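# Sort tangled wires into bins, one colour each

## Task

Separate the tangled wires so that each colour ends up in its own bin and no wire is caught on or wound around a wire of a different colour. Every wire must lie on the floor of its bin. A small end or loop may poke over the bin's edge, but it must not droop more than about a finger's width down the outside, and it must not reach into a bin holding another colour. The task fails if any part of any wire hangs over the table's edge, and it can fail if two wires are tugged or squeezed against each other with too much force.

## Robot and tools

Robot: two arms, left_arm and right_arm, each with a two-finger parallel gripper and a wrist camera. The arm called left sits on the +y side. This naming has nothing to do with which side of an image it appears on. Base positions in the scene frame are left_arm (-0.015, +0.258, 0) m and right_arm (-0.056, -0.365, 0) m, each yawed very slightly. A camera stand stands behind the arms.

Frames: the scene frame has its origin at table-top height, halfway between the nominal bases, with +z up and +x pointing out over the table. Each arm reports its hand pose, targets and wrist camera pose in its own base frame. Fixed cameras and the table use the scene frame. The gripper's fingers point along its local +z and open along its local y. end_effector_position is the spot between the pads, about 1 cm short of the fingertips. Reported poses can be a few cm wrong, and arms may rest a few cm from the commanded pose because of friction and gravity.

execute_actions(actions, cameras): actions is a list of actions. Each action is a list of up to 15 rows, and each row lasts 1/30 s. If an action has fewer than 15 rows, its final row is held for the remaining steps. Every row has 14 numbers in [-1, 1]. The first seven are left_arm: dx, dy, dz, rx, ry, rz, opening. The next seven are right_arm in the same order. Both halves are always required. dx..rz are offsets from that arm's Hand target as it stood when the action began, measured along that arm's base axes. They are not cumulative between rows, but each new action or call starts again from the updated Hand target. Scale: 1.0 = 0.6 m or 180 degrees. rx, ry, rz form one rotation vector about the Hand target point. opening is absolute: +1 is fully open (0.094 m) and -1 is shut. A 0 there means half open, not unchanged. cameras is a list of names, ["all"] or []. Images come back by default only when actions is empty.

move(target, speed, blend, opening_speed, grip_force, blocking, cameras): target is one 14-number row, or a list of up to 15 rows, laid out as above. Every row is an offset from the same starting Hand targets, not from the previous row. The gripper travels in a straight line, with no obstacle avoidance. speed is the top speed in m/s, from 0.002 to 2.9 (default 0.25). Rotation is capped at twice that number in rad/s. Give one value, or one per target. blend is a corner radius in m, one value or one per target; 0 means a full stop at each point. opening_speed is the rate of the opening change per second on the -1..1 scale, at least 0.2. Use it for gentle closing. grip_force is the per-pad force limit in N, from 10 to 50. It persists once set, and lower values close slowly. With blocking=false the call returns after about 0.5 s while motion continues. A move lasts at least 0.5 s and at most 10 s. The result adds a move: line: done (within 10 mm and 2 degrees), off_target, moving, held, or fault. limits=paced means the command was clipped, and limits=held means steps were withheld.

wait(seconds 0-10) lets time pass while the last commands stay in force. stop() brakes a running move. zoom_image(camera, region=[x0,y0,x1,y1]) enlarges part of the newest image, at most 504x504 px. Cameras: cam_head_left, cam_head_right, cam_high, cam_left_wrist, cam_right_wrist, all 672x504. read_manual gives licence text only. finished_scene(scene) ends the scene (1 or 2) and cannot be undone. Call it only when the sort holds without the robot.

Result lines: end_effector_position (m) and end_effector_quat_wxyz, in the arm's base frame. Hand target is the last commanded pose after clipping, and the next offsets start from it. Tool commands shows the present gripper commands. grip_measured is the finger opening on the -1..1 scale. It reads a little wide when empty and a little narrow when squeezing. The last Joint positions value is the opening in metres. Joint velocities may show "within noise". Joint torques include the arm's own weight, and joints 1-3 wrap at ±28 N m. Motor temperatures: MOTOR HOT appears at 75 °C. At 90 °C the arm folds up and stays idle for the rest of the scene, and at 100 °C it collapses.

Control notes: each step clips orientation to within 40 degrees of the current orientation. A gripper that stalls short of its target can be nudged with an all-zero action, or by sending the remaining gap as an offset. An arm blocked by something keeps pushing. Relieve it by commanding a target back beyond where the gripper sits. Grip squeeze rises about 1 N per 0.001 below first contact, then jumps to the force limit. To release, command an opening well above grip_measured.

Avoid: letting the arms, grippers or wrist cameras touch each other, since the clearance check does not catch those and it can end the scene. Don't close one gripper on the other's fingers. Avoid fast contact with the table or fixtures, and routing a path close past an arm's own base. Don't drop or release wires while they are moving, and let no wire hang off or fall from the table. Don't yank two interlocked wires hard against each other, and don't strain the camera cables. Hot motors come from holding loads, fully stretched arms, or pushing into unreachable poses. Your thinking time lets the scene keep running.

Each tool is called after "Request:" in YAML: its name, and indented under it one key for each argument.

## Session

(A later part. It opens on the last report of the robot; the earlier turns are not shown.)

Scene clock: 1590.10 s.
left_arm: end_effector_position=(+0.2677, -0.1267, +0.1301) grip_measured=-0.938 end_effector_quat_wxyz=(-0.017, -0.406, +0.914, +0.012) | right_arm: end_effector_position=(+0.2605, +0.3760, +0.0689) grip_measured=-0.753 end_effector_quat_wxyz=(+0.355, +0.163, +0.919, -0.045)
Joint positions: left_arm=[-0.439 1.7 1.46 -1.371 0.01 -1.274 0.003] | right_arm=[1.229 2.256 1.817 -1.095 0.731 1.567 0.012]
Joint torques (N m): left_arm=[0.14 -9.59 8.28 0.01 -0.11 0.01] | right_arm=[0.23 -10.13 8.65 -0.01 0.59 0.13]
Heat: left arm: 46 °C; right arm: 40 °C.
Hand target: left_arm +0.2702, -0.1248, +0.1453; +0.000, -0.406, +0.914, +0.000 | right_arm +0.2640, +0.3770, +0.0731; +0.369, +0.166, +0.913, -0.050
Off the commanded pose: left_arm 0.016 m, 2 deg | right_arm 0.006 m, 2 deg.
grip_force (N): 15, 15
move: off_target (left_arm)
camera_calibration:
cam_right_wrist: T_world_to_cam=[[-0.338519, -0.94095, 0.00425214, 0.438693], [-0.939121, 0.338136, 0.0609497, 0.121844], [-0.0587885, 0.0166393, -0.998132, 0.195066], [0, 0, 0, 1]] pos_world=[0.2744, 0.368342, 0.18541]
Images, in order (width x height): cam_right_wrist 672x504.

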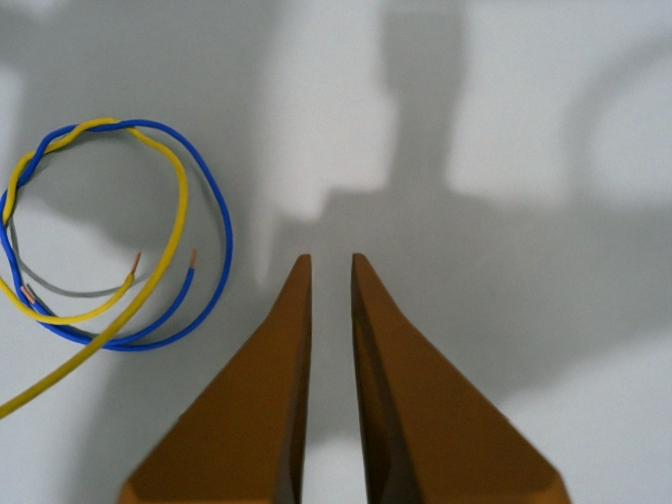

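Request:
move:
  target: [0,0,0,0,0,0,-0.97, 0.0135,0.0662,-0.0293,0,0,0,-0.75]
  speed: 0.08
  cameras: ["cam_right_wrist"]

Scene clock: 1607.10 s.
left_arm: end_effector_position=(+0.2677, -0.1267, +0.1301) grip_measured=-0.938 end_effector_quat_wxyz=(-0.017, -0.406, +0.914, +0.012) | right_arm: end_effector_position=(+0.2703, +0.4159, +0.0528) grip_measured=-0.753 end_effector_quat_wxyz=(+0.356, +0.165, +0.919, -0.044)
Joint positions: left_arm=[-0.439 1.7 1.46 -1.371 0.01 -1.274 0.003] | right_arm=[1.238 2.461 2.109 -1.191 0.734 1.583 0.012]
Joint torques (N m): left_arm=[0.14 -9.58 8.25 0.02 -0.11 0] | right_arm=[0.54 -11.4 8.9 0 0.59 0.13]
Heat: left arm: 45 °C; right arm: 39 °C.
Hand target: left_arm +0.2702, -0.1248, +0.1453; +0.000, -0.406, +0.914, +0.000 | right_arm +0.2723, +0.4167, +0.0555; +0.369, +0.166, +0.913, -0.050
Off the commanded pose: left_arm 0.016 m, 2 deg | right_arm 0.003 m, 2 deg.
grip_force (N): 15, 15
move: off_target (left_arm)
camera_calibration:
cam_right_wrist: T_world_to_cam=[[-0.340969, -0.940072, 0.00216314, 0.480028], [-0.938412, 0.340502, 0.0586666, 0.117542], [-0.0558874, 0.0179736, -0.998275, 0.177545], [0, 0, 0, 1]] pos_world=[0.2839, 0.408047, 0.169305]
Images, in order (width x height): cam_right_wrist 672x504.

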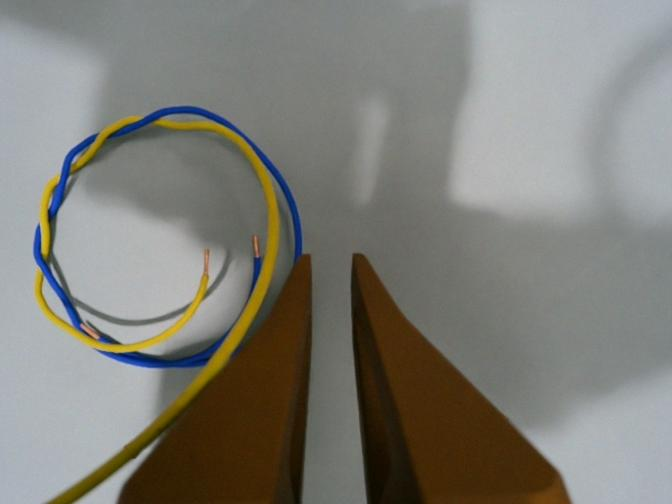

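Request:
move:
  target:
    - [0,0,0,0,0,0,-0.97, -0.053,0.0,0.062,0,0,0,-0.75]
    - [0,0,0,0,0,0,-0.97, -0.053,-0.2,0.1,0,0,0,-0.75]
    - [0,0,-0.155,0,0,0,-0.97, -0.053,-0.2,0.1,0,0,0,-0.75]
  speed: 0.12
  cameras: ["cam_high"]

Request:
zoom_image:
  camera: "cam_high"
  region: [220, 190, 420, 340]

Scene clock: 1686.63 s.
left_arm: end_effector_position=(+0.2711, -0.1283, +0.0595) grip_measured=-0.938 end_effector_quat_wxyz=(+0.003, -0.405, +0.914, -0.011) | right_arm: end_effector_position=(+0.2372, +0.3008, +0.1073) grip_measured=-0.753 end_effector_quat_wxyz=(+0.356, +0.167, +0.918, -0.054)
Joint positions: left_arm=[-0.439 1.695 1.171 -1.027 0.01 -1.274 0.003] | right_arm=[1.222 1.936 1.479 -1.098 0.737 1.576 0.012]
Joint torques (N m): left_arm=[0.14 -5.56 5.35 0.41 -0.11 0.01] | right_arm=[-0.1 -11.21 4.86 0.24 0.57 -0.09]
Heat: left arm: 45 °C; right arm: 41 °C.
Hand target: left_arm +0.2702, -0.1248, +0.0524; +0.000, -0.406, +0.914, +0.000 | right_arm +0.2404, +0.2967, +0.1155; +0.369, +0.166, +0.913, -0.050
Off the commanded pose: left_arm 0.008 m, 1 deg | right_arm 0.010 m, 2 deg.
grip_force (N): 15, 15
move: done
Images, in order (width x height): cam_high 672x504.

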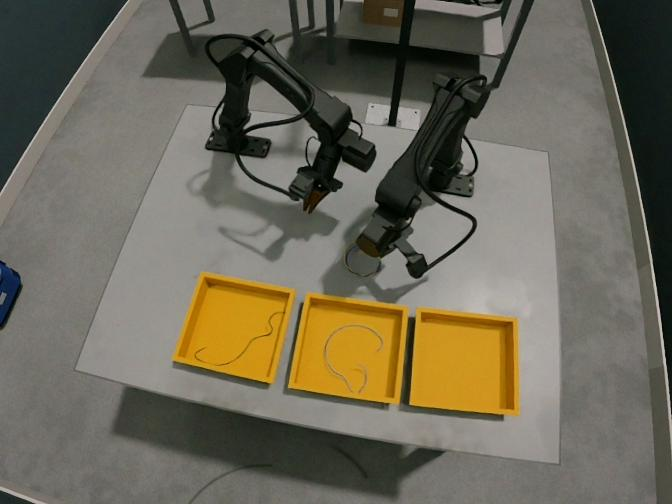

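Scaled by 2.520 from the camera's 672x504 image, which has a finer 960x720 frame.

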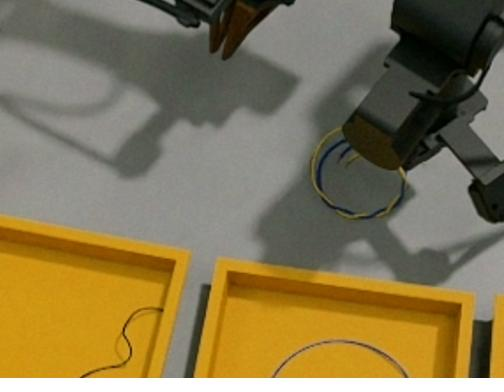

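Request:
move:
  target:
    - [0,0,-0.015,0,0,0,-0.6, 0,0,0,0,0,0,-0.75]
    - [0,0,0.2,0,0,0,-0.6, 0,0,0,0,0,0,-0.75]
    - [-0.05,0.2,0.25,0,0,0,-0.6, 0,0,0,0,0,0,-0.75]
  speed: [0.05,0.1,0.2]
  opening_speed: 0.25
  cameras: ["cam_high"]

Request:
zoom_image:
  camera: "cam_high"
  region: [310, 210, 410, 285]

Scene clock: 1697.17 s.
left_arm: end_effector_position=(+0.2459, -0.0073, +0.1996) grip_measured=-0.603 end_effector_quat_wxyz=(+0.016, -0.407, +0.913, -0.013) | right_arm: end_effector_position=(+0.2372, +0.3008, +0.1073) grip_measured=-0.753 end_effector_quat_wxyz=(+0.356, +0.167, +0.918, -0.054)
Joint positions: left_arm=[-0.026 1.47 1.505 -1.566 0.01 -0.865 0.019] | right_arm=[1.222 1.936 1.479 -1.098 0.737 1.576 0.012]
Joint torques (N m): left_arm=[0.05 -6.34 5.18 0.31 -0.11 0.05] | right_arm=[-0.16 -11.21 4.71 0.2 0.6 -0.06]
Heat: left arm: 44 °C; right arm: 40 °C.
Hand target: left_arm +0.2402, -0.0048, +0.2023; +0.000, -0.406, +0.914, +0.000 | right_arm +0.2404, +0.2967, +0.1155; +0.369, +0.166, +0.913, -0.050
Off the commanded pose: left_arm 0.007 m, 2 deg | right_arm 0.010 m, 2 deg.
joint sent to its limit (left arm) — joint 4 (wrist pitch), lower limit. The joint targets still meet the commanded pose.
grip_force (N): 15, 15
move: done
Images, in order (width x height): cam_high 672x504.

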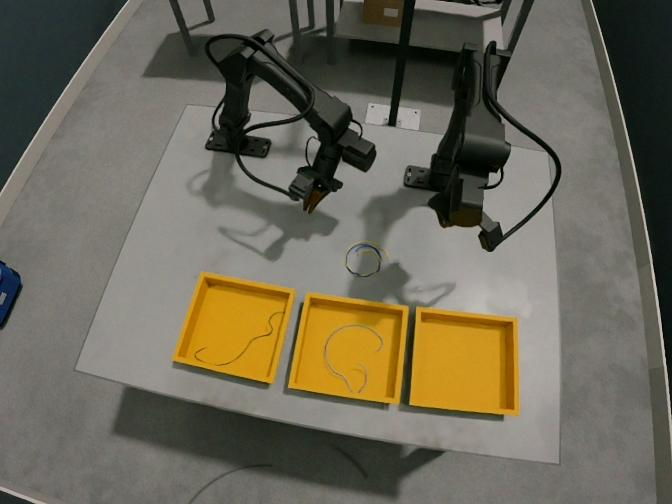

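Scaled by 5.040 from the camera's 672x504 image, which has a finer 960x720 frame.

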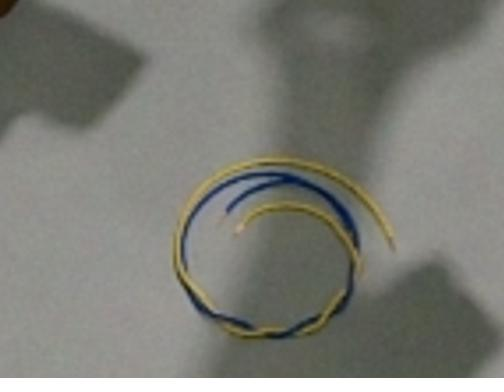

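Request:
move:
  target: [-0.05,0.13,0.0,0,0,0,-0.75, 0.0033,0.24,-0.045,-0.0435,0.1037,0.4115,-0.75]
  speed: 0.15
  cameras: ["cam_right_wrist"]

Scene clock: 1769.00 s.
left_arm: end_effector_position=(+0.2170, +0.0721, +0.1982) grip_measured=-0.748 end_effector_quat_wxyz=(+0.021, -0.406, +0.914, -0.007) | right_arm: end_effector_position=(+0.2377, +0.4354, +0.0838) grip_measured=-0.753 end_effector_quat_wxyz=(+0.188, -0.445, +0.870, +0.095)
Joint positions: left_arm=[0.324 1.402 1.442 -1.567 0.01 -0.511 0.012] | right_arm=[1.091 2.063 1.667 -0.755 0.061 0.132 0.012]
Joint torques (N m): left_arm=[0.43 -6.28 5.24 0.33 -0.13 0.03] | right_arm=[-0.35 -9.52 9.72 0.74 -0.03 -0.08]
Motor temperatures (°C): left_arm=[30 41 34 32 28 28 29] | right_arm=[30 40 36 32 32 29 28]
Heat: left arm: 41 °C; right arm: 40 °C.
Hand target: left_arm +0.2102, +0.0733, +0.2023; +0.000, -0.406, +0.914, +0.000 | right_arm +0.2424, +0.4407, +0.0883; +0.192, -0.448, +0.868, +0.099
Off the commanded pose: left_arm 0.008 m, 3 deg | right_arm 0.009 m, 1 deg.
joint sent to its limit (left arm) — joint 4 (wrist pitch), lower limit. The joint targets are off in orientation, not in position.
grip_force (N): 15, 15
move: off_target (left_arm)
camera_calibration:
cam_right_wrist: T_world_to_cam=[[0.813317, -0.580483, 0.0394264, 0.0531553], [-0.553595, -0.751233, 0.359418, 0.437125], [-0.179018, -0.314147, -0.932343, 0.374687], [0, 0, 0, 1]] pos_world=[0.265834, 0.476945, 0.19013]
Images, in order (width x height): cam_right_wrist 672x504.

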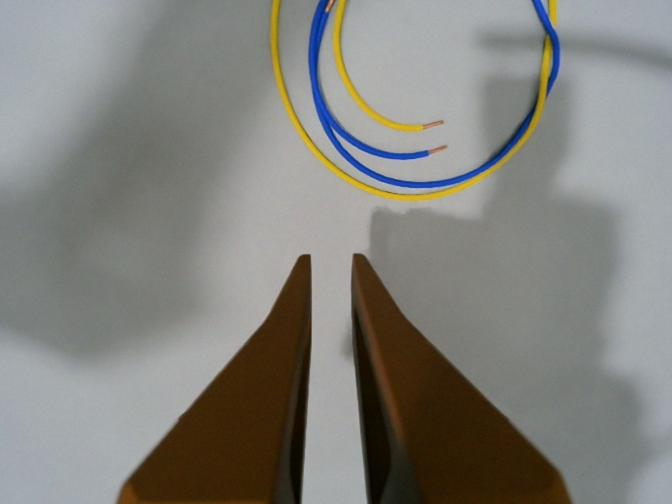

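Request:
move:
  target: [0,0,0,0,0,0,-0.75, 0.0075,0.0532,-0.0533,0,0,0,-0.8]
  speed: 0.1
  cameras: ["cam_right_wrist"]

Scene clock: 1781.03 s.
left_arm: end_effector_position=(+0.2170, +0.0721, +0.1982) grip_measured=-0.748 end_effector_quat_wxyz=(+0.021, -0.405, +0.914, -0.007) | right_arm: end_effector_position=(+0.2419, +0.4599, +0.0486) grip_measured=-0.797 end_effector_quat_wxyz=(+0.174, -0.453, +0.870, +0.088)
Joint positions: left_arm=[0.324 1.402 1.442 -1.567 0.01 -0.511 0.012] | right_arm=[1.106 2.211 1.771 -0.742 0.06 0.134 0.01]
Joint torques (N m): left_arm=[0.42 -6.27 5.2 0.32 -0.11 0.04] | right_arm=[0.25 -11 9.48 0.94 0.09 0.06]
Heat: left arm: 41 °C; right arm: 40 °C.
Hand target: left_arm +0.2102, +0.0733, +0.2023; +0.000, -0.406, +0.914, +0.000 | right_arm +0.2470, +0.4727, +0.0566; +0.192, -0.448, +0.868, +0.099
Off the commanded pose: left_arm 0.008 m, 3 deg | right_arm 0.016 m, 2 deg.
joint sent to its limit (left arm) — joint 4 (wrist pitch), lower limit. The joint targets are off in orientation, not in position.
grip_force (N): 15, 15
move: off_target (left_arm, right_arm)
camera_calibration:
cam_right_wrist: T_world_to_cam=[[0.821573, -0.568485, 0.0429244, 0.0576708], [-0.537903, -0.748024, 0.388742, 0.463768], [-0.188885, -0.342469, -0.920346, 0.365112], [0, 0, 0, 1]] pos_world=[0.271046, 0.504734, 0.153268]
Images, in order (width x height): cam_right_wrist 672x504.

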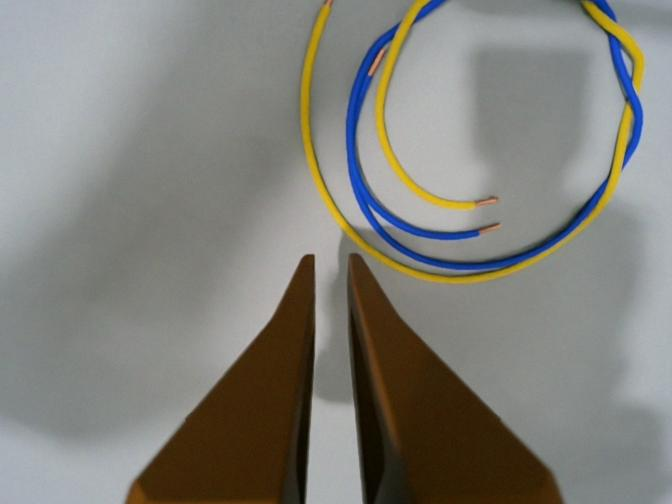

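Request:
move:
  target: [0,0,0,0,0,0,-0.75, 0.0058,0.016,-0.0233,0,0,0,-0.8]
  speed: 0.06
  cameras: ["cam_right_wrist"]

Scene clock: 1801.40 s.
left_arm: end_effector_position=(+0.2170, +0.0721, +0.1982) grip_measured=-0.748 end_effector_quat_wxyz=(+0.021, -0.405, +0.914, -0.007) | right_arm: end_effector_position=(+0.2449, +0.4682, +0.0346) grip_measured=-0.797 end_effector_quat_wxyz=(+0.173, -0.453, +0.870, +0.087)
Joint positions: left_arm=[0.324 1.402 1.442 -1.567 0.01 -0.511 0.012] | right_arm=[1.107 2.262 1.8 -0.724 0.06 0.136 0.01]
Joint torques (N m): left_arm=[0.43 -6.28 5.2 0.32 -0.11 0.03] | right_arm=[0.39 -10.96 9.77 0.95 0.12 0.11]
Heat: left arm: 41 °C; right arm: 40 °C.
Hand target: left_arm +0.2102, +0.0733, +0.2023; +0.000, -0.406, +0.914, +0.000 | right_arm +0.2504, +0.4822, +0.0425; +0.192, -0.448, +0.868, +0.099
Off the commanded pose: left_arm 0.008 m, 3 deg | right_arm 0.017 m, 3 deg.
joint sent to its limit (left arm) — joint 4 (wrist pitch), lower limit. The joint targets are off in orientation, not in position.
grip_force (N): 15, 15
move: off_target (left_arm, right_arm)
camera_calibration:
cam_right_wrist: T_world_to_cam=[[0.821714, -0.568303, 0.0426349, 0.060362], [-0.537059, -0.747164, 0.391553, 0.47639], [-0.190665, -0.344642, -0.919167, 0.357145], [0, 0, 0, 1]] pos_world=[0.274345, 0.513333, 0.139171]
Images, in order (width x height): cam_right_wrist 672x504.

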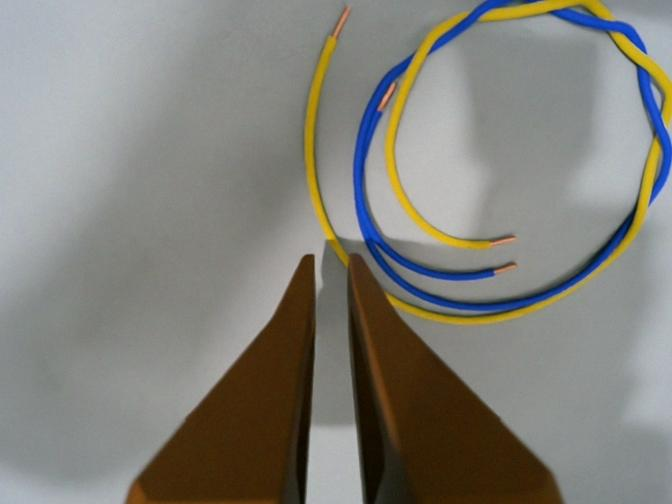

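Request:
move:
  target:
    - [0,0,0,0,0,0,-0.75, 0.0043,0.0067,-0.0192,0,0,0,-0.8]
    - [0,0,0,0,0,0,-0.75, 0.0043,0.0067,-0.0192,0,0,0,-1.0]
  speed: 0.05
  opening_speed: 0.3
  cameras: ["cam_right_wrist"]

Scene clock: 1814.00 s.
left_arm: end_effector_position=(+0.2170, +0.0721, +0.1982) grip_measured=-0.748 end_effector_quat_wxyz=(+0.021, -0.405, +0.914, -0.007) | right_arm: end_effector_position=(+0.2479, +0.4737, +0.0259) grip_measured=-0.996 end_effector_quat_wxyz=(+0.176, -0.453, +0.870, +0.089)
Joint positions: left_arm=[0.324 1.402 1.442 -1.567 0.01 -0.511 0.012] | right_arm=[1.107 2.29 1.81 -0.698 0.061 0.136 0]
Joint torques (N m): left_arm=[0.39 -6.24 5.22 0.33 -0.12 0.04] | right_arm=[0.24 -11.08 9.47 0.94 0.11 0.08]
Heat: left arm: 40 °C; right arm: 41 °C.
Hand target: left_arm +0.2102, +0.0733, +0.2023; +0.000, -0.406, +0.914, +0.000 | right_arm +0.2530, +0.4863, +0.0310; +0.192, -0.448, +0.868, +0.099
Off the commanded pose: left_arm 0.008 m, 3 deg | right_arm 0.014 m, 2 deg.
joint sent to its limit (left arm) — joint 4 (wrist pitch), lower limit. The joint targets are off in orientation, not in position.
grip_force (N): 15, 15
move: off_target (left_arm, right_arm); target 2's new opening was sent with right_arm's hand 0.015 m and 2 deg from that target
camera_calibration:
cam_right_wrist: T_world_to_cam=[[0.821281, -0.568926, 0.0426625, 0.0618293], [-0.539007, -0.749231, 0.384869, 0.487061], [-0.186998, -0.339081, -0.921985, 0.348114], [0, 0, 0, 1]] pos_world=[0.276847, 0.518137, 0.130863]
Images, in order (width x height): cam_right_wrist 672x504.

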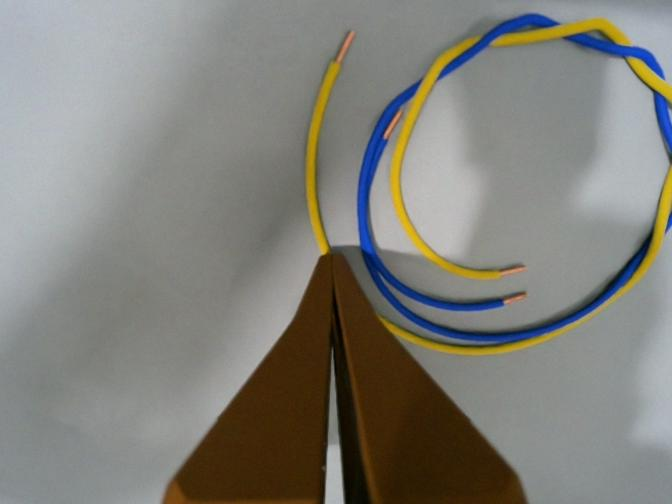

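Request:
move:
  target:
    - [0,0,0,0,0,0,-0.75, 0,0,0,0,0,0,-0.8]
    - [0,0,0,0,0,0,-0.75, 0.0008,0.0,-0.0135,0,0,0,-0.8]
    - [0,0,0,0,0,0,-0.75, 0.0008,0.0,-0.0135,0,0,0,-1.0]
  speed: 0.04
  opening_speed: 0.3
  cameras: ["cam_right_wrist"]

Scene clock: 1823.33 s.
left_arm: end_effector_position=(+0.2170, +0.0721, +0.1982) grip_measured=-0.748 end_effector_quat_wxyz=(+0.021, -0.405, +0.914, -0.007) | right_arm: end_effector_position=(+0.2501, +0.4782, +0.0240) grip_measured=-0.971 end_effector_quat_wxyz=(+0.183, -0.452, +0.868, +0.094)
Joint positions: left_arm=[0.324 1.402 1.442 -1.567 0.01 -0.511 0.012] | right_arm=[1.107 2.299 1.81 -0.673 0.061 0.136 0.001]
Joint torques (N m): left_arm=[0.43 -6.27 5.2 0.33 -0.13 0.03] | right_arm=[0.13 -10.71 8.17 0.97 0.11 0.1]
Heat: left arm: 40 °C; right arm: 41 °C.
Hand target: left_arm +0.2102, +0.0733, +0.2023; +0.000, -0.406, +0.914, +0.000 | right_arm +0.2535, +0.4862, +0.0228; +0.192, -0.448, +0.868, +0.099
Off the commanded pose: left_arm 0.008 m, 3 deg | right_arm 0.009 m, 1 deg.
joint sent to its limit (left arm) — joint 4 (wrist pitch), lower limit. The joint targets are off in orientation, not in position.
grip_force (N): 15, 15
move: off_target (left_arm)
camera_calibration:
cam_right_wrist: T_world_to_cam=[[0.820993, -0.569517, 0.0402573, 0.0629927], [-0.541811, -0.754937, 0.369474, 0.496199], [-0.18003, -0.325148, -0.928368, 0.340071], [0, 0, 0, 1]] pos_world=[0.278353, 0.521048, 0.129842]
Images, in order (width x height): cam_right_wrist 672x504.

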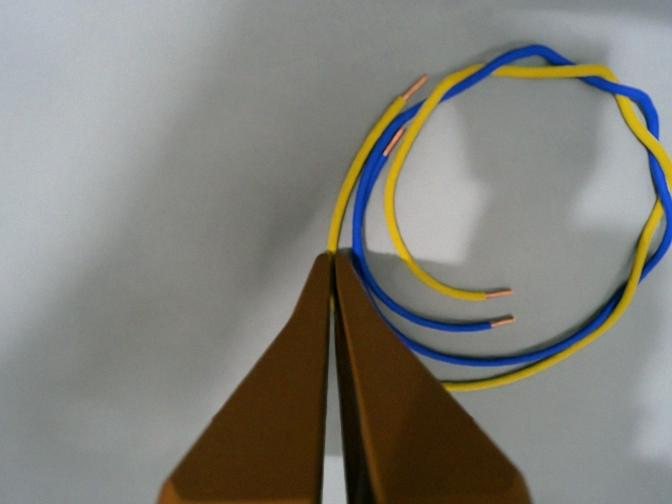

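Request:
move:
  target:
    - [0,0,0,0,0,0,-0.75, -0.0333,-0.05,0.075,0,0,0,-1.0]
    - [0,0,0,0,0,0,-0.75, -0.0225,-0.2,0.07,0,0,-0.2,-1.0]
    - [0,0,0,0,0,0,-0.75, 0.033,-0.287,0.055,0,0,-0.414,-1.0]
  speed: 0.1
  blend: [0.02,0.02,0]
  cameras: ["cam_high"]

Request:
zoom_image:
  camera: "cam_high"
  region: [300, 195, 400, 270]

Scene clock: 1883.17 s.
left_arm: end_effector_position=(+0.2170, +0.0721, +0.1982) grip_measured=-0.748 end_effector_quat_wxyz=(+0.021, -0.405, +0.914, -0.007) | right_arm: end_effector_position=(+0.2664, +0.3151, +0.0521) grip_measured=-0.976 end_effector_quat_wxyz=(+0.202, +0.160, +0.966, -0.030)
Joint positions: left_arm=[0.324 1.402 1.442 -1.567 0.01 -0.511 0.012] | right_arm=[1.038 2.048 1.543 -0.972 0.4 1.347 0.001]
Joint torques (N m): left_arm=[0.42 -6.28 5.23 0.32 -0.11 0.03] | right_arm=[-0.4 -8.83 8.61 0.08 0.43 0.09]
Heat: left arm: 40 °C; right arm: 42 °C.
Hand target: left_arm +0.2102, +0.0733, +0.2023; +0.000, -0.406, +0.914, +0.000 | right_arm +0.2733, +0.3141, +0.0559; +0.213, +0.169, +0.962, -0.037
Off the commanded pose: left_arm 0.008 m, 3 deg | right_arm 0.008 m, 2 deg.
joint sent to its limit (left arm) — joint 4 (wrist pitch), lower limit. The joint targets are off in orientation, not in position.
grip_force (N): 15, 15
move: off_target (left_arm)
Images, in order (width x height): cam_high 672x504.

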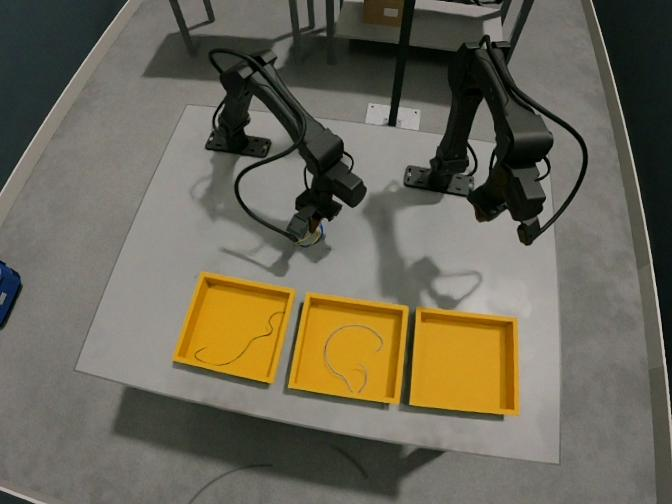

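Scaled by 5.040 from the camera's 672x504 image, which has a finer 960x720 frame.

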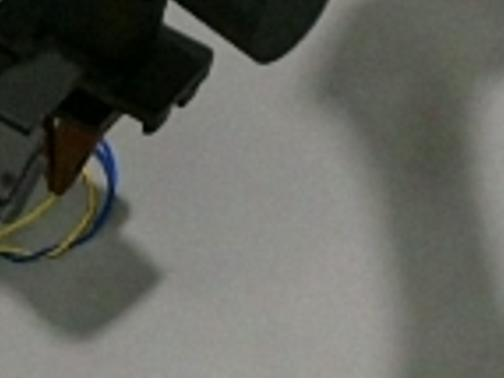

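Request:
move:
  target: [0,0,0,0,0,0,-0.75, 0,0.02,0.3,0,0,0,-1.0]
  speed: 0.1
  cameras: ["cam_head_left","cam_high"]

Request:
zoom_image:
  camera: "cam_high"
  region: [260, 165, 380, 255]

Scene clock: 1900.63 s.
left_arm: end_effector_position=(+0.2170, +0.0721, +0.1982) grip_measured=-0.748 end_effector_quat_wxyz=(+0.021, -0.405, +0.914, -0.007) | right_arm: end_effector_position=(+0.2734, +0.3304, +0.2144) grip_measured=-0.976 end_effector_quat_wxyz=(+0.220, +0.159, +0.962, +0.004)
Joint positions: left_arm=[0.324 1.402 1.442 -1.567 0.01 -0.511 0.012] | right_arm=[1.046 2.085 2.243 -1.555 0.41 1.338 0.001]
Joint torques (N m): left_arm=[0.43 -6.28 5.2 0.32 -0.11 0.03] | right_arm=[0.51 -12.66 8.44 0.31 0.46 -0.1]
Heat: left arm: 40 °C; right arm: 40 °C.
Hand target: left_arm +0.2102, +0.0733, +0.2023; +0.000, -0.406, +0.914, +0.000 | right_arm +0.2732, +0.3262, +0.2359; +0.213, +0.169, +0.962, -0.037
Off the commanded pose: left_arm 0.008 m, 3 deg | right_arm 0.022 m, 5 deg.
joint sent to its limit (left arm) — joint 4 (wrist pitch), lower limit. The joint targets are off in orientation, not in position.
joint sent to its limit (right arm) — joint 4 (wrist pitch), lower limit. The joint targets are off in orientation, not in position.
grip_force (N): 15, 15
move: off_target (left_arm, right_arm)
Images, in order (width x height): cam_head_left 672x504, cam_high 672x504.

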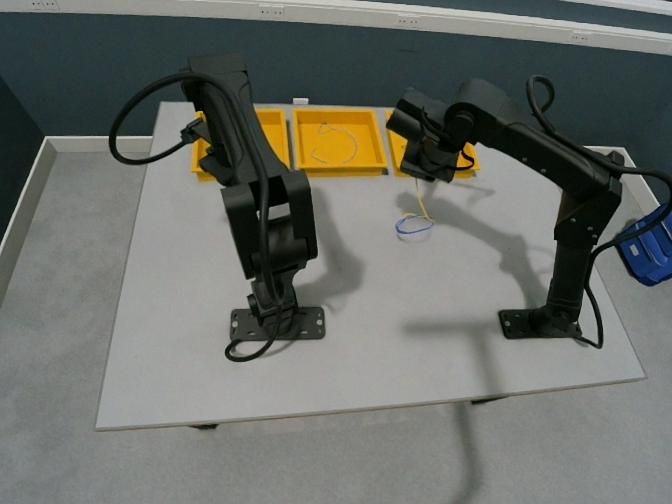

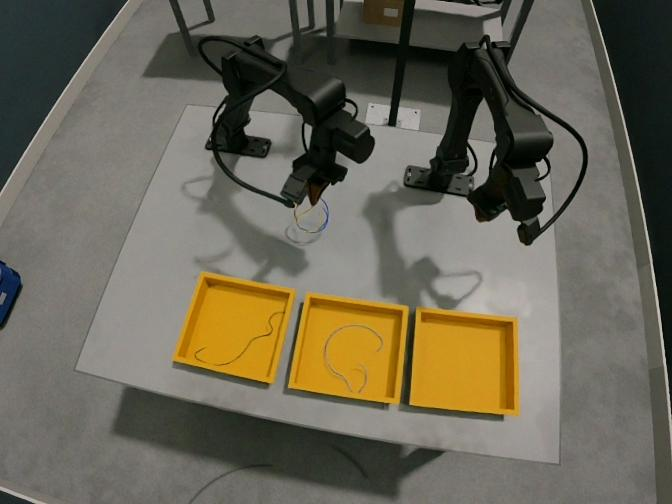

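Scaled by 4.200 from the camera's 672x504 image, which has a finer 960x720 frame.

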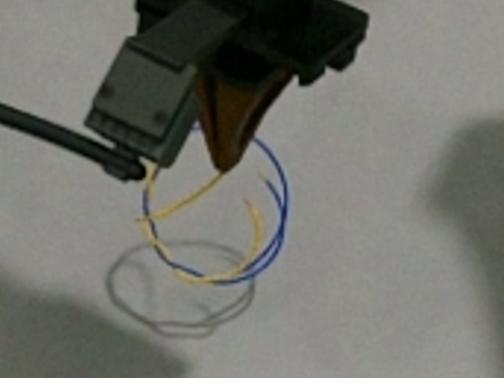

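Request:
zoom_image:
  camera: "cam_head_left"
  region: [380, 172, 450, 247]

Scaled by 6.720 from the camera's 672x504 image, which has a finer 960x720 frame.

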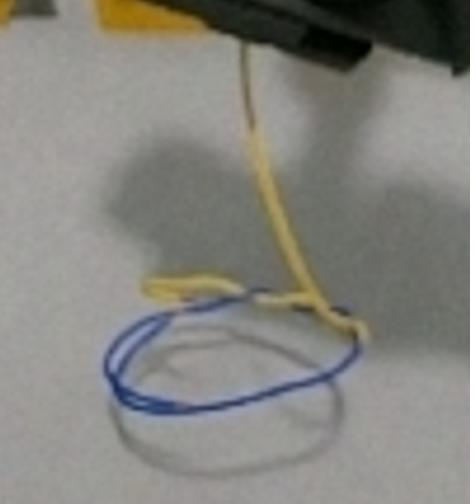

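Request:
move:
  target:
    - [0,0,0,0,0,0,-0.75, 0.1667,0.1,0,0,0,0,-1.0]
    - [0.02,-0.348,-0.042,-0.2179,-0.1731,-0.0979,-0.4, 0.1667,0.1,0,0,0,0,-1.0]
  speed: 0.12
  cameras: ["cam_left_wrist"]

Scene clock: 1946.93 s.
left_arm: end_effector_position=(+0.2247, -0.1320, +0.1739) grip_measured=-0.403 end_effector_quat_wxyz=(+0.101, -0.238, +0.880, -0.398) | right_arm: end_effector_position=(+0.3662, +0.3846, +0.2304) grip_measured=-0.976 end_effector_quat_wxyz=(+0.286, +0.135, +0.944, +0.089)
Joint positions: left_arm=[-0.097 0.964 0.792 -0.825 0.66 -0.828 0.028] | right_arm=[0.946 2.434 2.837 -1.517 0.417 1.132 0.001]
Joint torques (N m): left_arm=[-0.57 -2.77 6.02 1.63 0.4 0.03] | right_arm=[-0.1 -11.14 8.24 0.95 0.39 -0.11]
Heat: left arm: 39 °C; right arm: 43 °C.
Hand target: left_arm +0.2221, -0.1355, +0.1771; +0.105, -0.228, +0.878, -0.408 | right_arm +0.3734, +0.3860, +0.2359; +0.213, +0.169, +0.962, -0.037
Off the commanded pose: left_arm 0.005 m, 2 deg | right_arm 0.009 m, 17 deg.
elbow stopped short (right arm): the move would have taken joint 3 (elbow) straighter than the controller allows.
grip_force (N): 15, 15
move: off_target (right_arm)
camera_calibration:
cam_left_wrist: T_world_to_cam=[[0.349672, -0.555911, 0.754117, -0.285925], [-0.86824, 0.110124, 0.483769, 0.133137], [-0.351979, -0.823915, -0.444157, 0.163302], [0, 0, 0, 1]] pos_world=[0.273054, -0.0390633, 0.223745]
Images, in order (width x height): cam_left_wrist 672x504.

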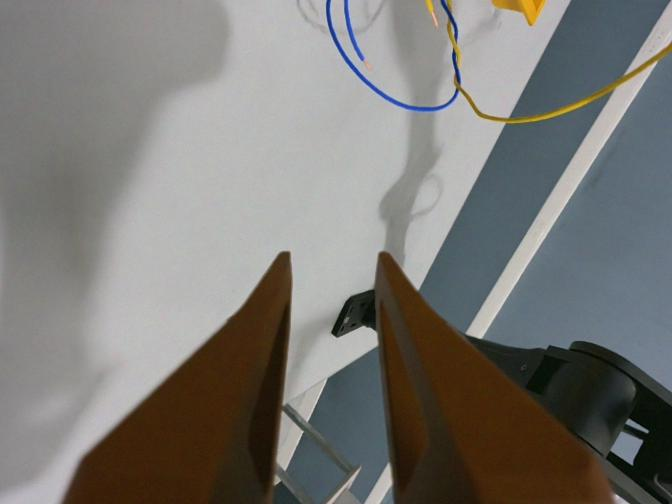

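Request:
move:
  target: [0.0612,-0.0942,-0.0382,0,0,0,-0.4, 0,0,0,0,0,0,-1.0]
  speed: 0.1
  cameras: ["cam_left_wrist"]

Scene clock: 1977.93 s.
left_arm: end_effector_position=(+0.2583, -0.1916, +0.1580) grip_measured=-0.402 end_effector_quat_wxyz=(+0.104, -0.228, +0.876, -0.411) | right_arm: end_effector_position=(+0.3662, +0.3846, +0.2304) grip_measured=-0.976 end_effector_quat_wxyz=(+0.286, +0.135, +0.944, +0.089)
Joint positions: left_arm=[-0.356 1.127 0.762 -0.469 0.526 -1.073 0.028] | right_arm=[0.946 2.434 2.837 -1.517 0.417 1.132 0.001]
Joint torques (N m): left_arm=[-0.54 -2.41 6.45 1.9 0.09 0] | right_arm=[-0.21 -11.15 8.39 0.95 0.4 -0.08]
Heat: left arm: 38 °C; right arm: 41 °C.
Hand target: left_arm +0.2588, -0.1921, +0.1541; +0.105, -0.228, +0.878, -0.408 | right_arm +0.3734, +0.3860, +0.2359; +0.213, +0.169, +0.962, -0.037
Off the commanded pose: left_arm 0.004 m, 0 deg | right_arm 0.009 m, 17 deg.
elbow stopped short (right arm): the move would have taken joint 3 (elbow) straighter than the controller allows.
grip_force (N): 15, 15
move: off_target (right_arm)
camera_calibration:
cam_left_wrist: T_world_to_cam=[[0.325476, -0.54379, 0.773536, -0.313339], [-0.875696, 0.135244, 0.463536, 0.186456], [-0.356682, -0.828252, -0.432176, 0.117467], [0, 0, 0, 1]] pos_world=[0.307161, -0.098315, 0.206717]
Images, in order (width x height): cam_left_wrist 672x504.

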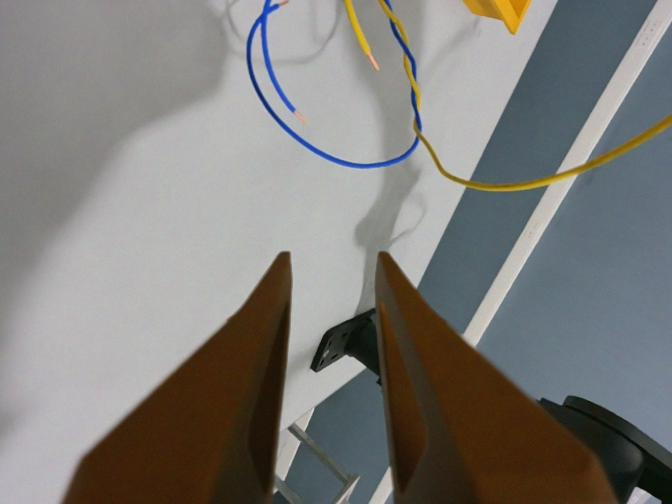

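Request:
move:
  target: [0.0228,-0.0537,-0.0483,0,0,0,-0.45, 0,0,0,0,0,0,-1.0]
  speed: 0.08
  cameras: ["cam_left_wrist"]

Scene clock: 2000.93 s.
left_arm: end_effector_position=(+0.2725, -0.2243, +0.1304) grip_measured=-0.448 end_effector_quat_wxyz=(+0.104, -0.227, +0.876, -0.413) | right_arm: end_effector_position=(+0.3662, +0.3846, +0.2304) grip_measured=-0.976 end_effector_quat_wxyz=(+0.286, +0.135, +0.944, +0.089)
Joint positions: left_arm=[-0.467 1.261 0.72 -0.248 0.452 -1.163 0.026] | right_arm=[0.946 2.434 2.837 -1.517 0.417 1.132 0.001]
Joint torques (N m): left_arm=[-0.5 -3.32 6.28 1.98 0.03 0] | right_arm=[-0.09 -11.15 8.43 0.93 0.42 -0.1]
Heat: left arm: 37 °C; right arm: 40 °C.
Hand target: left_arm +0.2727, -0.2243, +0.1253; +0.105, -0.228, +0.878, -0.408 | right_arm +0.3734, +0.3860, +0.2359; +0.213, +0.169, +0.962, -0.037
Off the commanded pose: left_arm 0.005 m, 1 deg | right_arm 0.009 m, 17 deg.
elbow stopped short (right arm): the move would have taken joint 3 (elbow) straighter than the controller allows.
grip_force (N): 15, 15
move: off_target (right_arm)
camera_calibration:
cam_left_wrist: T_world_to_cam=[[0.322449, -0.542367, 0.775799, -0.313516], [-0.876616, 0.138149, 0.460933, 0.217415], [-0.35717, -0.828706, -0.430902, 0.0833431], [0, 0, 0, 1]] pos_world=[0.32145, -0.131009, 0.178924]
Images, in order (width x height): cam_left_wrist 672x504.

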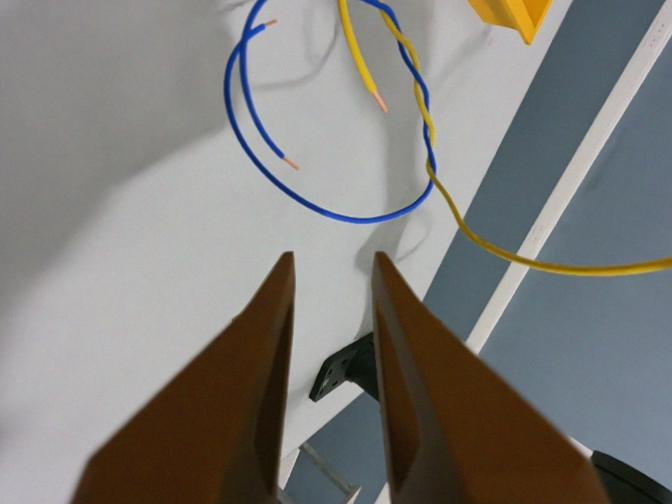

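Request:
move:
  target: [0.019,-0.049,-0.0435,0,0,0,-0.45, 0,0,0,0,0,0,-1.0]
  speed: 0.06
  cameras: ["cam_left_wrist"]

Scene clock: 2018.83 s.
left_arm: end_effector_position=(+0.2843, -0.2541, +0.1054) grip_measured=-0.448 end_effector_quat_wxyz=(+0.104, -0.227, +0.876, -0.414) | right_arm: end_effector_position=(+0.3662, +0.3846, +0.2304) grip_measured=-0.976 end_effector_quat_wxyz=(+0.286, +0.135, +0.944, +0.089)
Joint positions: left_arm=[-0.549 1.406 0.713 -0.066 0.395 -1.227 0.026] | right_arm=[0.946 2.434 2.837 -1.517 0.417 1.132 0.001]
Joint torques (N m): left_arm=[-0.51 -4.19 6.04 2.05 0.02 0] | right_arm=[-0.14 -11.12 8.28 0.92 0.4 -0.11]
Motor temperatures (°C): left_arm=[30 37 34 37 28 28 29] | right_arm=[30 40 38 35 32 29 28]
Heat: left arm: 37 °C; right arm: 40 °C.
Hand target: left_arm +0.2840, -0.2537, +0.0992; +0.105, -0.228, +0.878, -0.408 | right_arm +0.3734, +0.3861, +0.2359; +0.213, +0.169, +0.962, -0.037
Off the commanded pose: left_arm 0.006 m, 1 deg | right_arm 0.009 m, 17 deg.
elbow stopped short (right arm): the move would have taken joint 3 (elbow) straighter than the controller allows.
grip_force (N): 15, 15
move: off_target (right_arm)
camera_calibration:
cam_left_wrist: T_world_to_cam=[[0.320573, -0.540928, 0.777579, -0.313375], [-0.877182, 0.140266, 0.459213, 0.244215], [-0.357469, -0.82929, -0.429527, 0.0519283], [0, 0, 0, 1]] pos_world=[0.333243, -0.160705, 0.153832]
Images, in order (width x height): cam_left_wrist 672x504.

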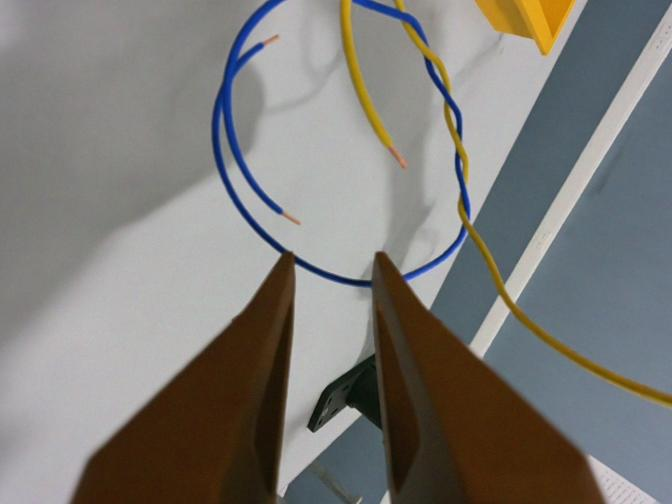

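Request:
move:
  target:
    - [-0.0124,0.0224,0.0214,0,0,0,-0.45, 0,0,0,0,0,0,-1.0]
    - [-0.0124,0.0224,0.0214,0.0639,-0.1153,-0.1106,-0.45, 0,0,0,0,0,0,-1.0]
  speed: 0.08
  blend: [0.005,0]
  cameras: ["cam_left_wrist"]

Scene clock: 2054.60 s.
left_arm: end_effector_position=(+0.2795, -0.2424, +0.1076) grip_measured=-0.448 end_effector_quat_wxyz=(+0.206, +0.008, +0.909, -0.362) | right_arm: end_effector_position=(+0.3662, +0.3846, +0.2304) grip_measured=-0.976 end_effector_quat_wxyz=(+0.286, +0.135, +0.944, +0.089)
Joint positions: left_arm=[-0.529 1.363 0.707 -0.13 0.394 -0.676 0.026] | right_arm=[0.946 2.434 2.837 -1.517 0.417 1.132 0.001]
Joint torques (N m): left_arm=[0.29 -6.67 6.05 1.81 0.19 0.1] | right_arm=[-0.14 -11.15 8.43 0.93 0.39 -0.11]
Heat: left arm: 38 °C; right arm: 40 °C.
Hand target: left_arm +0.2766, -0.2402, +0.1120; +0.211, +0.014, +0.907, -0.365 | right_arm +0.3734, +0.3861, +0.2359; +0.213, +0.169, +0.962, -0.037
Off the commanded pose: left_arm 0.006 m, 1 deg | right_arm 0.009 m, 17 deg.
elbow stopped short (right arm): the move would have taken joint 3 (elbow) straighter than the controller allows.
grip_force (N): 15, 15
move: off_target (right_arm)
camera_calibration:
cam_left_wrist: T_world_to_cam=[[-0.153071, -0.729764, 0.666343, -0.208675], [-0.906298, 0.372469, 0.199727, 0.329728], [-0.393946, -0.573333, -0.718398, 0.164157], [0, 0, 0, 1]] pos_world=[0.331558, -0.180981, 0.191124]
Images, in order (width x height): cam_left_wrist 672x504.

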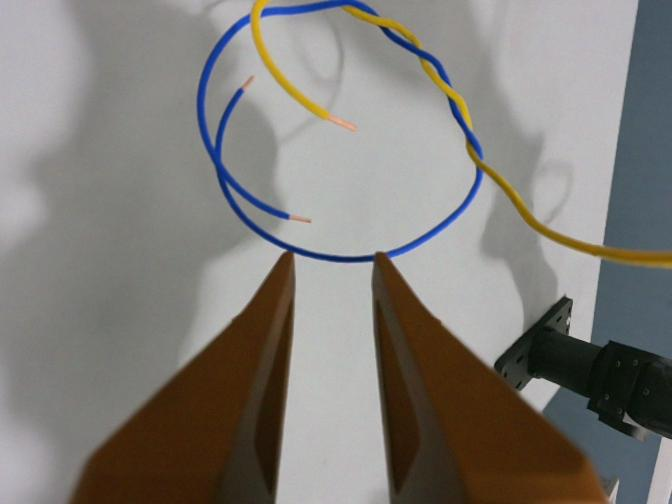

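Request:
move:
  target:
    - [-0.0267,0.0248,0.0218,0,0,0,-0.45, 0,0,0,0,0,0,-1.0]
    - [-0.0267,0.0248,0.0218,-0.1279,0.2309,0.2215,-0.45, 0,0,0,0,0,0,-1.0]
  speed: 0.08
  blend: [0.005,0]
  cameras: ["cam_left_wrist"]

Scene clock: 2088.97 s.
left_arm: end_effector_position=(+0.2633, -0.2281, +0.1233) grip_measured=-0.448 end_effector_quat_wxyz=(-0.006, -0.453, +0.787, -0.419) | right_arm: end_effector_position=(+0.3662, +0.3846, +0.2304) grip_measured=-0.976 end_effector_quat_wxyz=(+0.286, +0.135, +0.944, +0.089)
Joint positions: left_arm=[-0.507 1.244 0.687 -0.232 0.414 -1.724 0.026] | right_arm=[0.946 2.434 2.837 -1.517 0.417 1.132 0.001]
Joint torques (N m): left_arm=[0.53 -5.24 6.28 1.77 0.21 -0.06] | right_arm=[-0.08 -11.29 8.36 0.9 0.43 -0.1]
Heat: left arm: 39 °C; right arm: 40 °C.
Hand target: left_arm +0.2606, -0.2254, +0.1251; -0.008, -0.454, +0.785, -0.421 | right_arm +0.3734, +0.3861, +0.2359; +0.213, +0.169, +0.962, -0.037
Off the commanded pose: left_arm 0.004 m, 0 deg | right_arm 0.009 m, 17 deg.
elbow stopped short (right arm): the move would have taken joint 3 (elbow) straighter than the controller allows.
grip_force (N): 15, 15
move: off_target (right_arm)
camera_calibration:
cam_left_wrist: T_world_to_cam=[[0.723682, -0.221962, 0.653465, -0.324471], [-0.674133, -0.0246483, 0.738198, 0.0885101], [-0.147745, -0.974744, -0.167469, -0.0470554], [0, 0, 0, 1]] pos_world=[0.28753, -0.115706, 0.138812]
Images, in order (width x height): cam_left_wrist 672x504.

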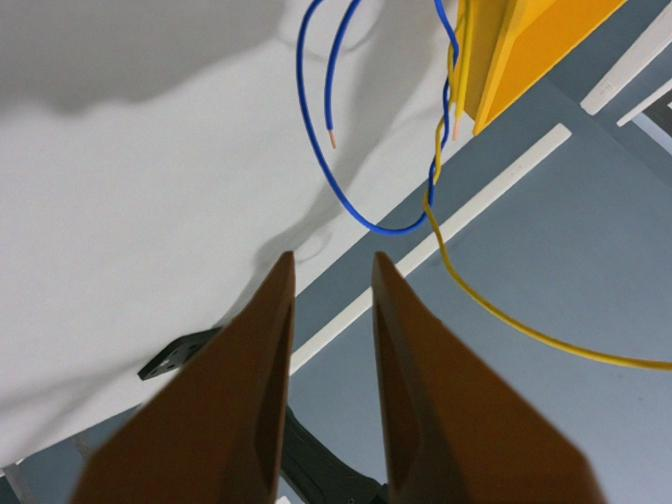

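Request:
move:
  target:
    - [0.0302,-0.048,-0.0475,0,0,0,-0.45, 0,0,0,0,0,0,-1.0]
    - [0.0302,-0.048,-0.0475,0,0,0,-1.0, 0,0,0,0,0,0,-1.0]
  speed: 0.06
  opening_speed: 0.3
  cameras: ["cam_left_wrist"]

Scene clock: 2102.33 s.
left_arm: end_effector_position=(+0.2792, -0.2546, +0.1026) grip_measured=-0.934 end_effector_quat_wxyz=(-0.010, -0.451, +0.783, -0.428) | right_arm: end_effector_position=(+0.3662, +0.3846, +0.2304) grip_measured=-0.976 end_effector_quat_wxyz=(+0.286, +0.135, +0.944, +0.089)
Joint positions: left_arm=[-0.56 1.394 0.687 -0.047 0.389 -1.775 0.003] | right_arm=[0.946 2.434 2.837 -1.517 0.417 1.132 0.001]
Joint torques (N m): left_arm=[-0.55 -4.04 6.28 1.98 -0.01 -0.01] | right_arm=[-0.08 -11.25 8.25 0.94 0.44 -0.12]
Heat: left arm: 40 °C; right arm: 40 °C.
Hand target: left_arm +0.2787, -0.2542, +0.0966; -0.008, -0.454, +0.785, -0.421 | right_arm +0.3734, +0.3861, +0.2359; +0.213, +0.169, +0.962, -0.037
Off the commanded pose: left_arm 0.006 m, 1 deg | right_arm 0.009 m, 17 deg.
elbow stopped short (right arm): the move would have taken joint 3 (elbow) straighter than the controller allows.
grip_force (N): 15, 15
move: off_target (right_arm)
camera_calibration:
cam_left_wrist: T_world_to_cam=[[0.720748, -0.209658, 0.660732, -0.32517], [-0.676936, -0.00763059, 0.736002, 0.119141], [-0.149267, -0.977745, -0.147425, -0.0763964], [0, 0, 0, 1]] pos_world=[0.303613, -0.141962, 0.115899]
Images, in order (width x height): cam_left_wrist 672x504.

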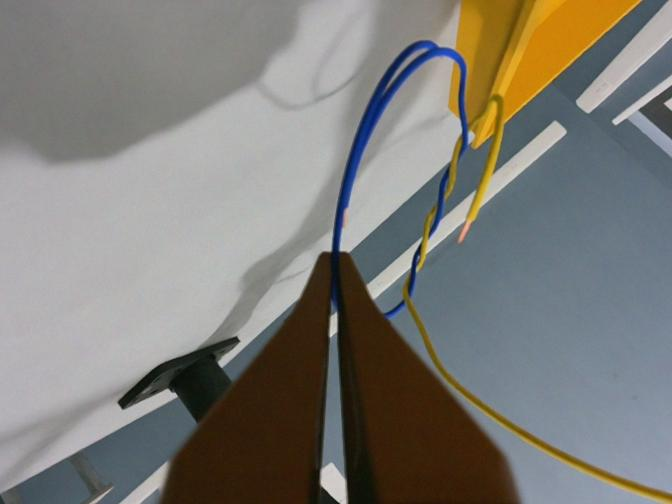

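Request:
move:
  target: [0,0.1333,0.1333,0,0,0,-1.0, -0.0833,-0.1667,-0.0333,0,0,0,-1.0]
  speed: 0.06
  cameras: ["cam_high"]

Request:
zoom_image:
  camera: "cam_high"
  region: [260, 140, 420, 260]

Scene clock: 2117.83 s.
left_arm: end_effector_position=(+0.2771, -0.1741, +0.1602) grip_measured=-0.935 end_effector_quat_wxyz=(-0.019, -0.466, +0.786, -0.406) | right_arm: end_effector_position=(+0.3261, +0.2961, +0.2048) grip_measured=-0.977 end_effector_quat_wxyz=(+0.212, +0.157, +0.964, -0.029)
Joint positions: left_arm=[-0.259 1.217 0.861 -0.568 0.576 -1.527 0.003] | right_arm=[0.895 2.143 2.299 -1.559 0.399 1.184 0.001]
Joint torques (N m): left_arm=[0.42 -5.42 9.28 1.47 0.32 0.09] | right_arm=[-0.35 -13.59 4.7 0.28 0.3 0.12]
Heat: left arm: 41 °C; right arm: 41 °C.
Hand target: left_arm +0.2786, -0.1743, +0.1765; -0.009, -0.454, +0.785, -0.421 | right_arm +0.3233, +0.2861, +0.2159; +0.213, +0.169, +0.962, -0.037
Off the commanded pose: left_arm 0.016 m, 2 deg | right_arm 0.015 m, 2 deg.
joint sent to its limit (right arm) — joint 4 (wrist pitch), lower limit. The joint targets still meet the commanded pose.
grip_force (N): 15, 15
move: off_target (left_arm, right_arm)
Images, in order (width x height): cam_high 672x504.

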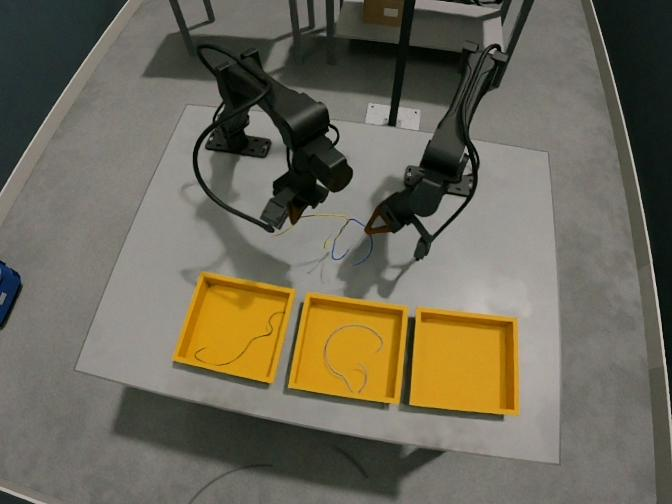

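Scaled by 3.150 from the camera's 672x504 image, which has a finer 960x720 frame.

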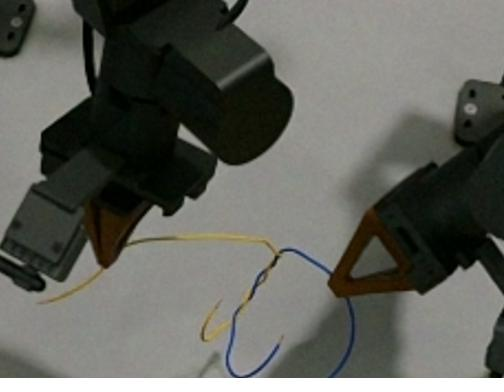

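Request:
move:
  target: [0,0.1,0.03,0,0,0,-1.0, -0.02,-0.1,0.0,0,0,0,-1.0]
  speed: 0.05
  cameras: ["cam_high"]

Request:
zoom_image:
  camera: "cam_high"
  region: [260, 140, 420, 260]

Scene clock: 2124.73 s.
left_arm: end_effector_position=(+0.2750, -0.1177, +0.1865) grip_measured=-0.935 end_effector_quat_wxyz=(-0.019, -0.457, +0.785, -0.418) | right_arm: end_effector_position=(+0.3115, +0.2419, +0.2074) grip_measured=-0.978 end_effector_quat_wxyz=(+0.198, +0.169, +0.965, -0.022)
Joint positions: left_arm=[0.013 1.209 0.97 -0.845 0.745 -1.235 0.003] | right_arm=[0.818 1.891 1.945 -1.435 0.357 1.129 0.001]
Joint torques (N m): left_arm=[0.9 -3.33 9.11 1.14 0.28 0.08] | right_arm=[-0.87 -11.47 4.85 0.26 0.53 -0.07]
Heat: left arm: 40 °C; right arm: 41 °C.
Hand target: left_arm +0.2786, -0.1142, +0.1945; -0.008, -0.454, +0.785, -0.421 | right_arm +0.3113, +0.2260, +0.2158; +0.213, +0.169, +0.962, -0.038
Off the commanded pose: left_arm 0.009 m, 1 deg | right_arm 0.018 m, 2 deg.
grip_force (N): 15, 15
move: off_target (right_arm)
Images, in order (width x height): cam_high 672x504.

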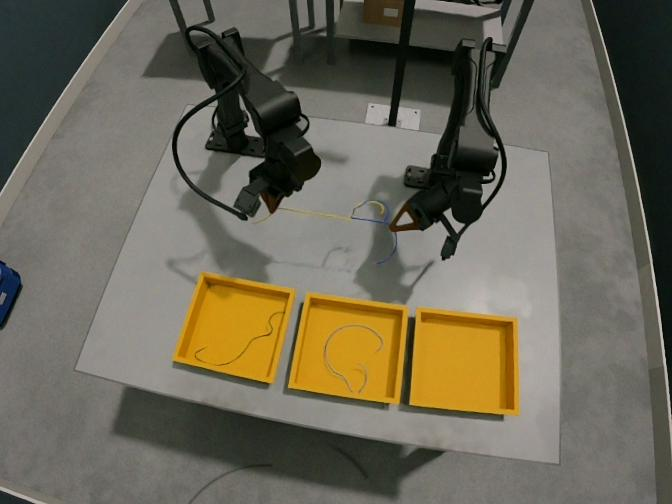

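Scaled by 3.150 from the camera's 672x504 image, which has a finer 960x720 frame.

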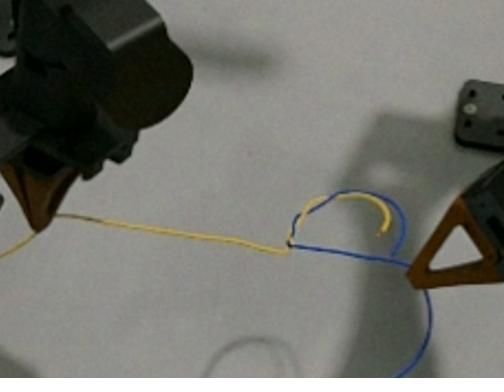

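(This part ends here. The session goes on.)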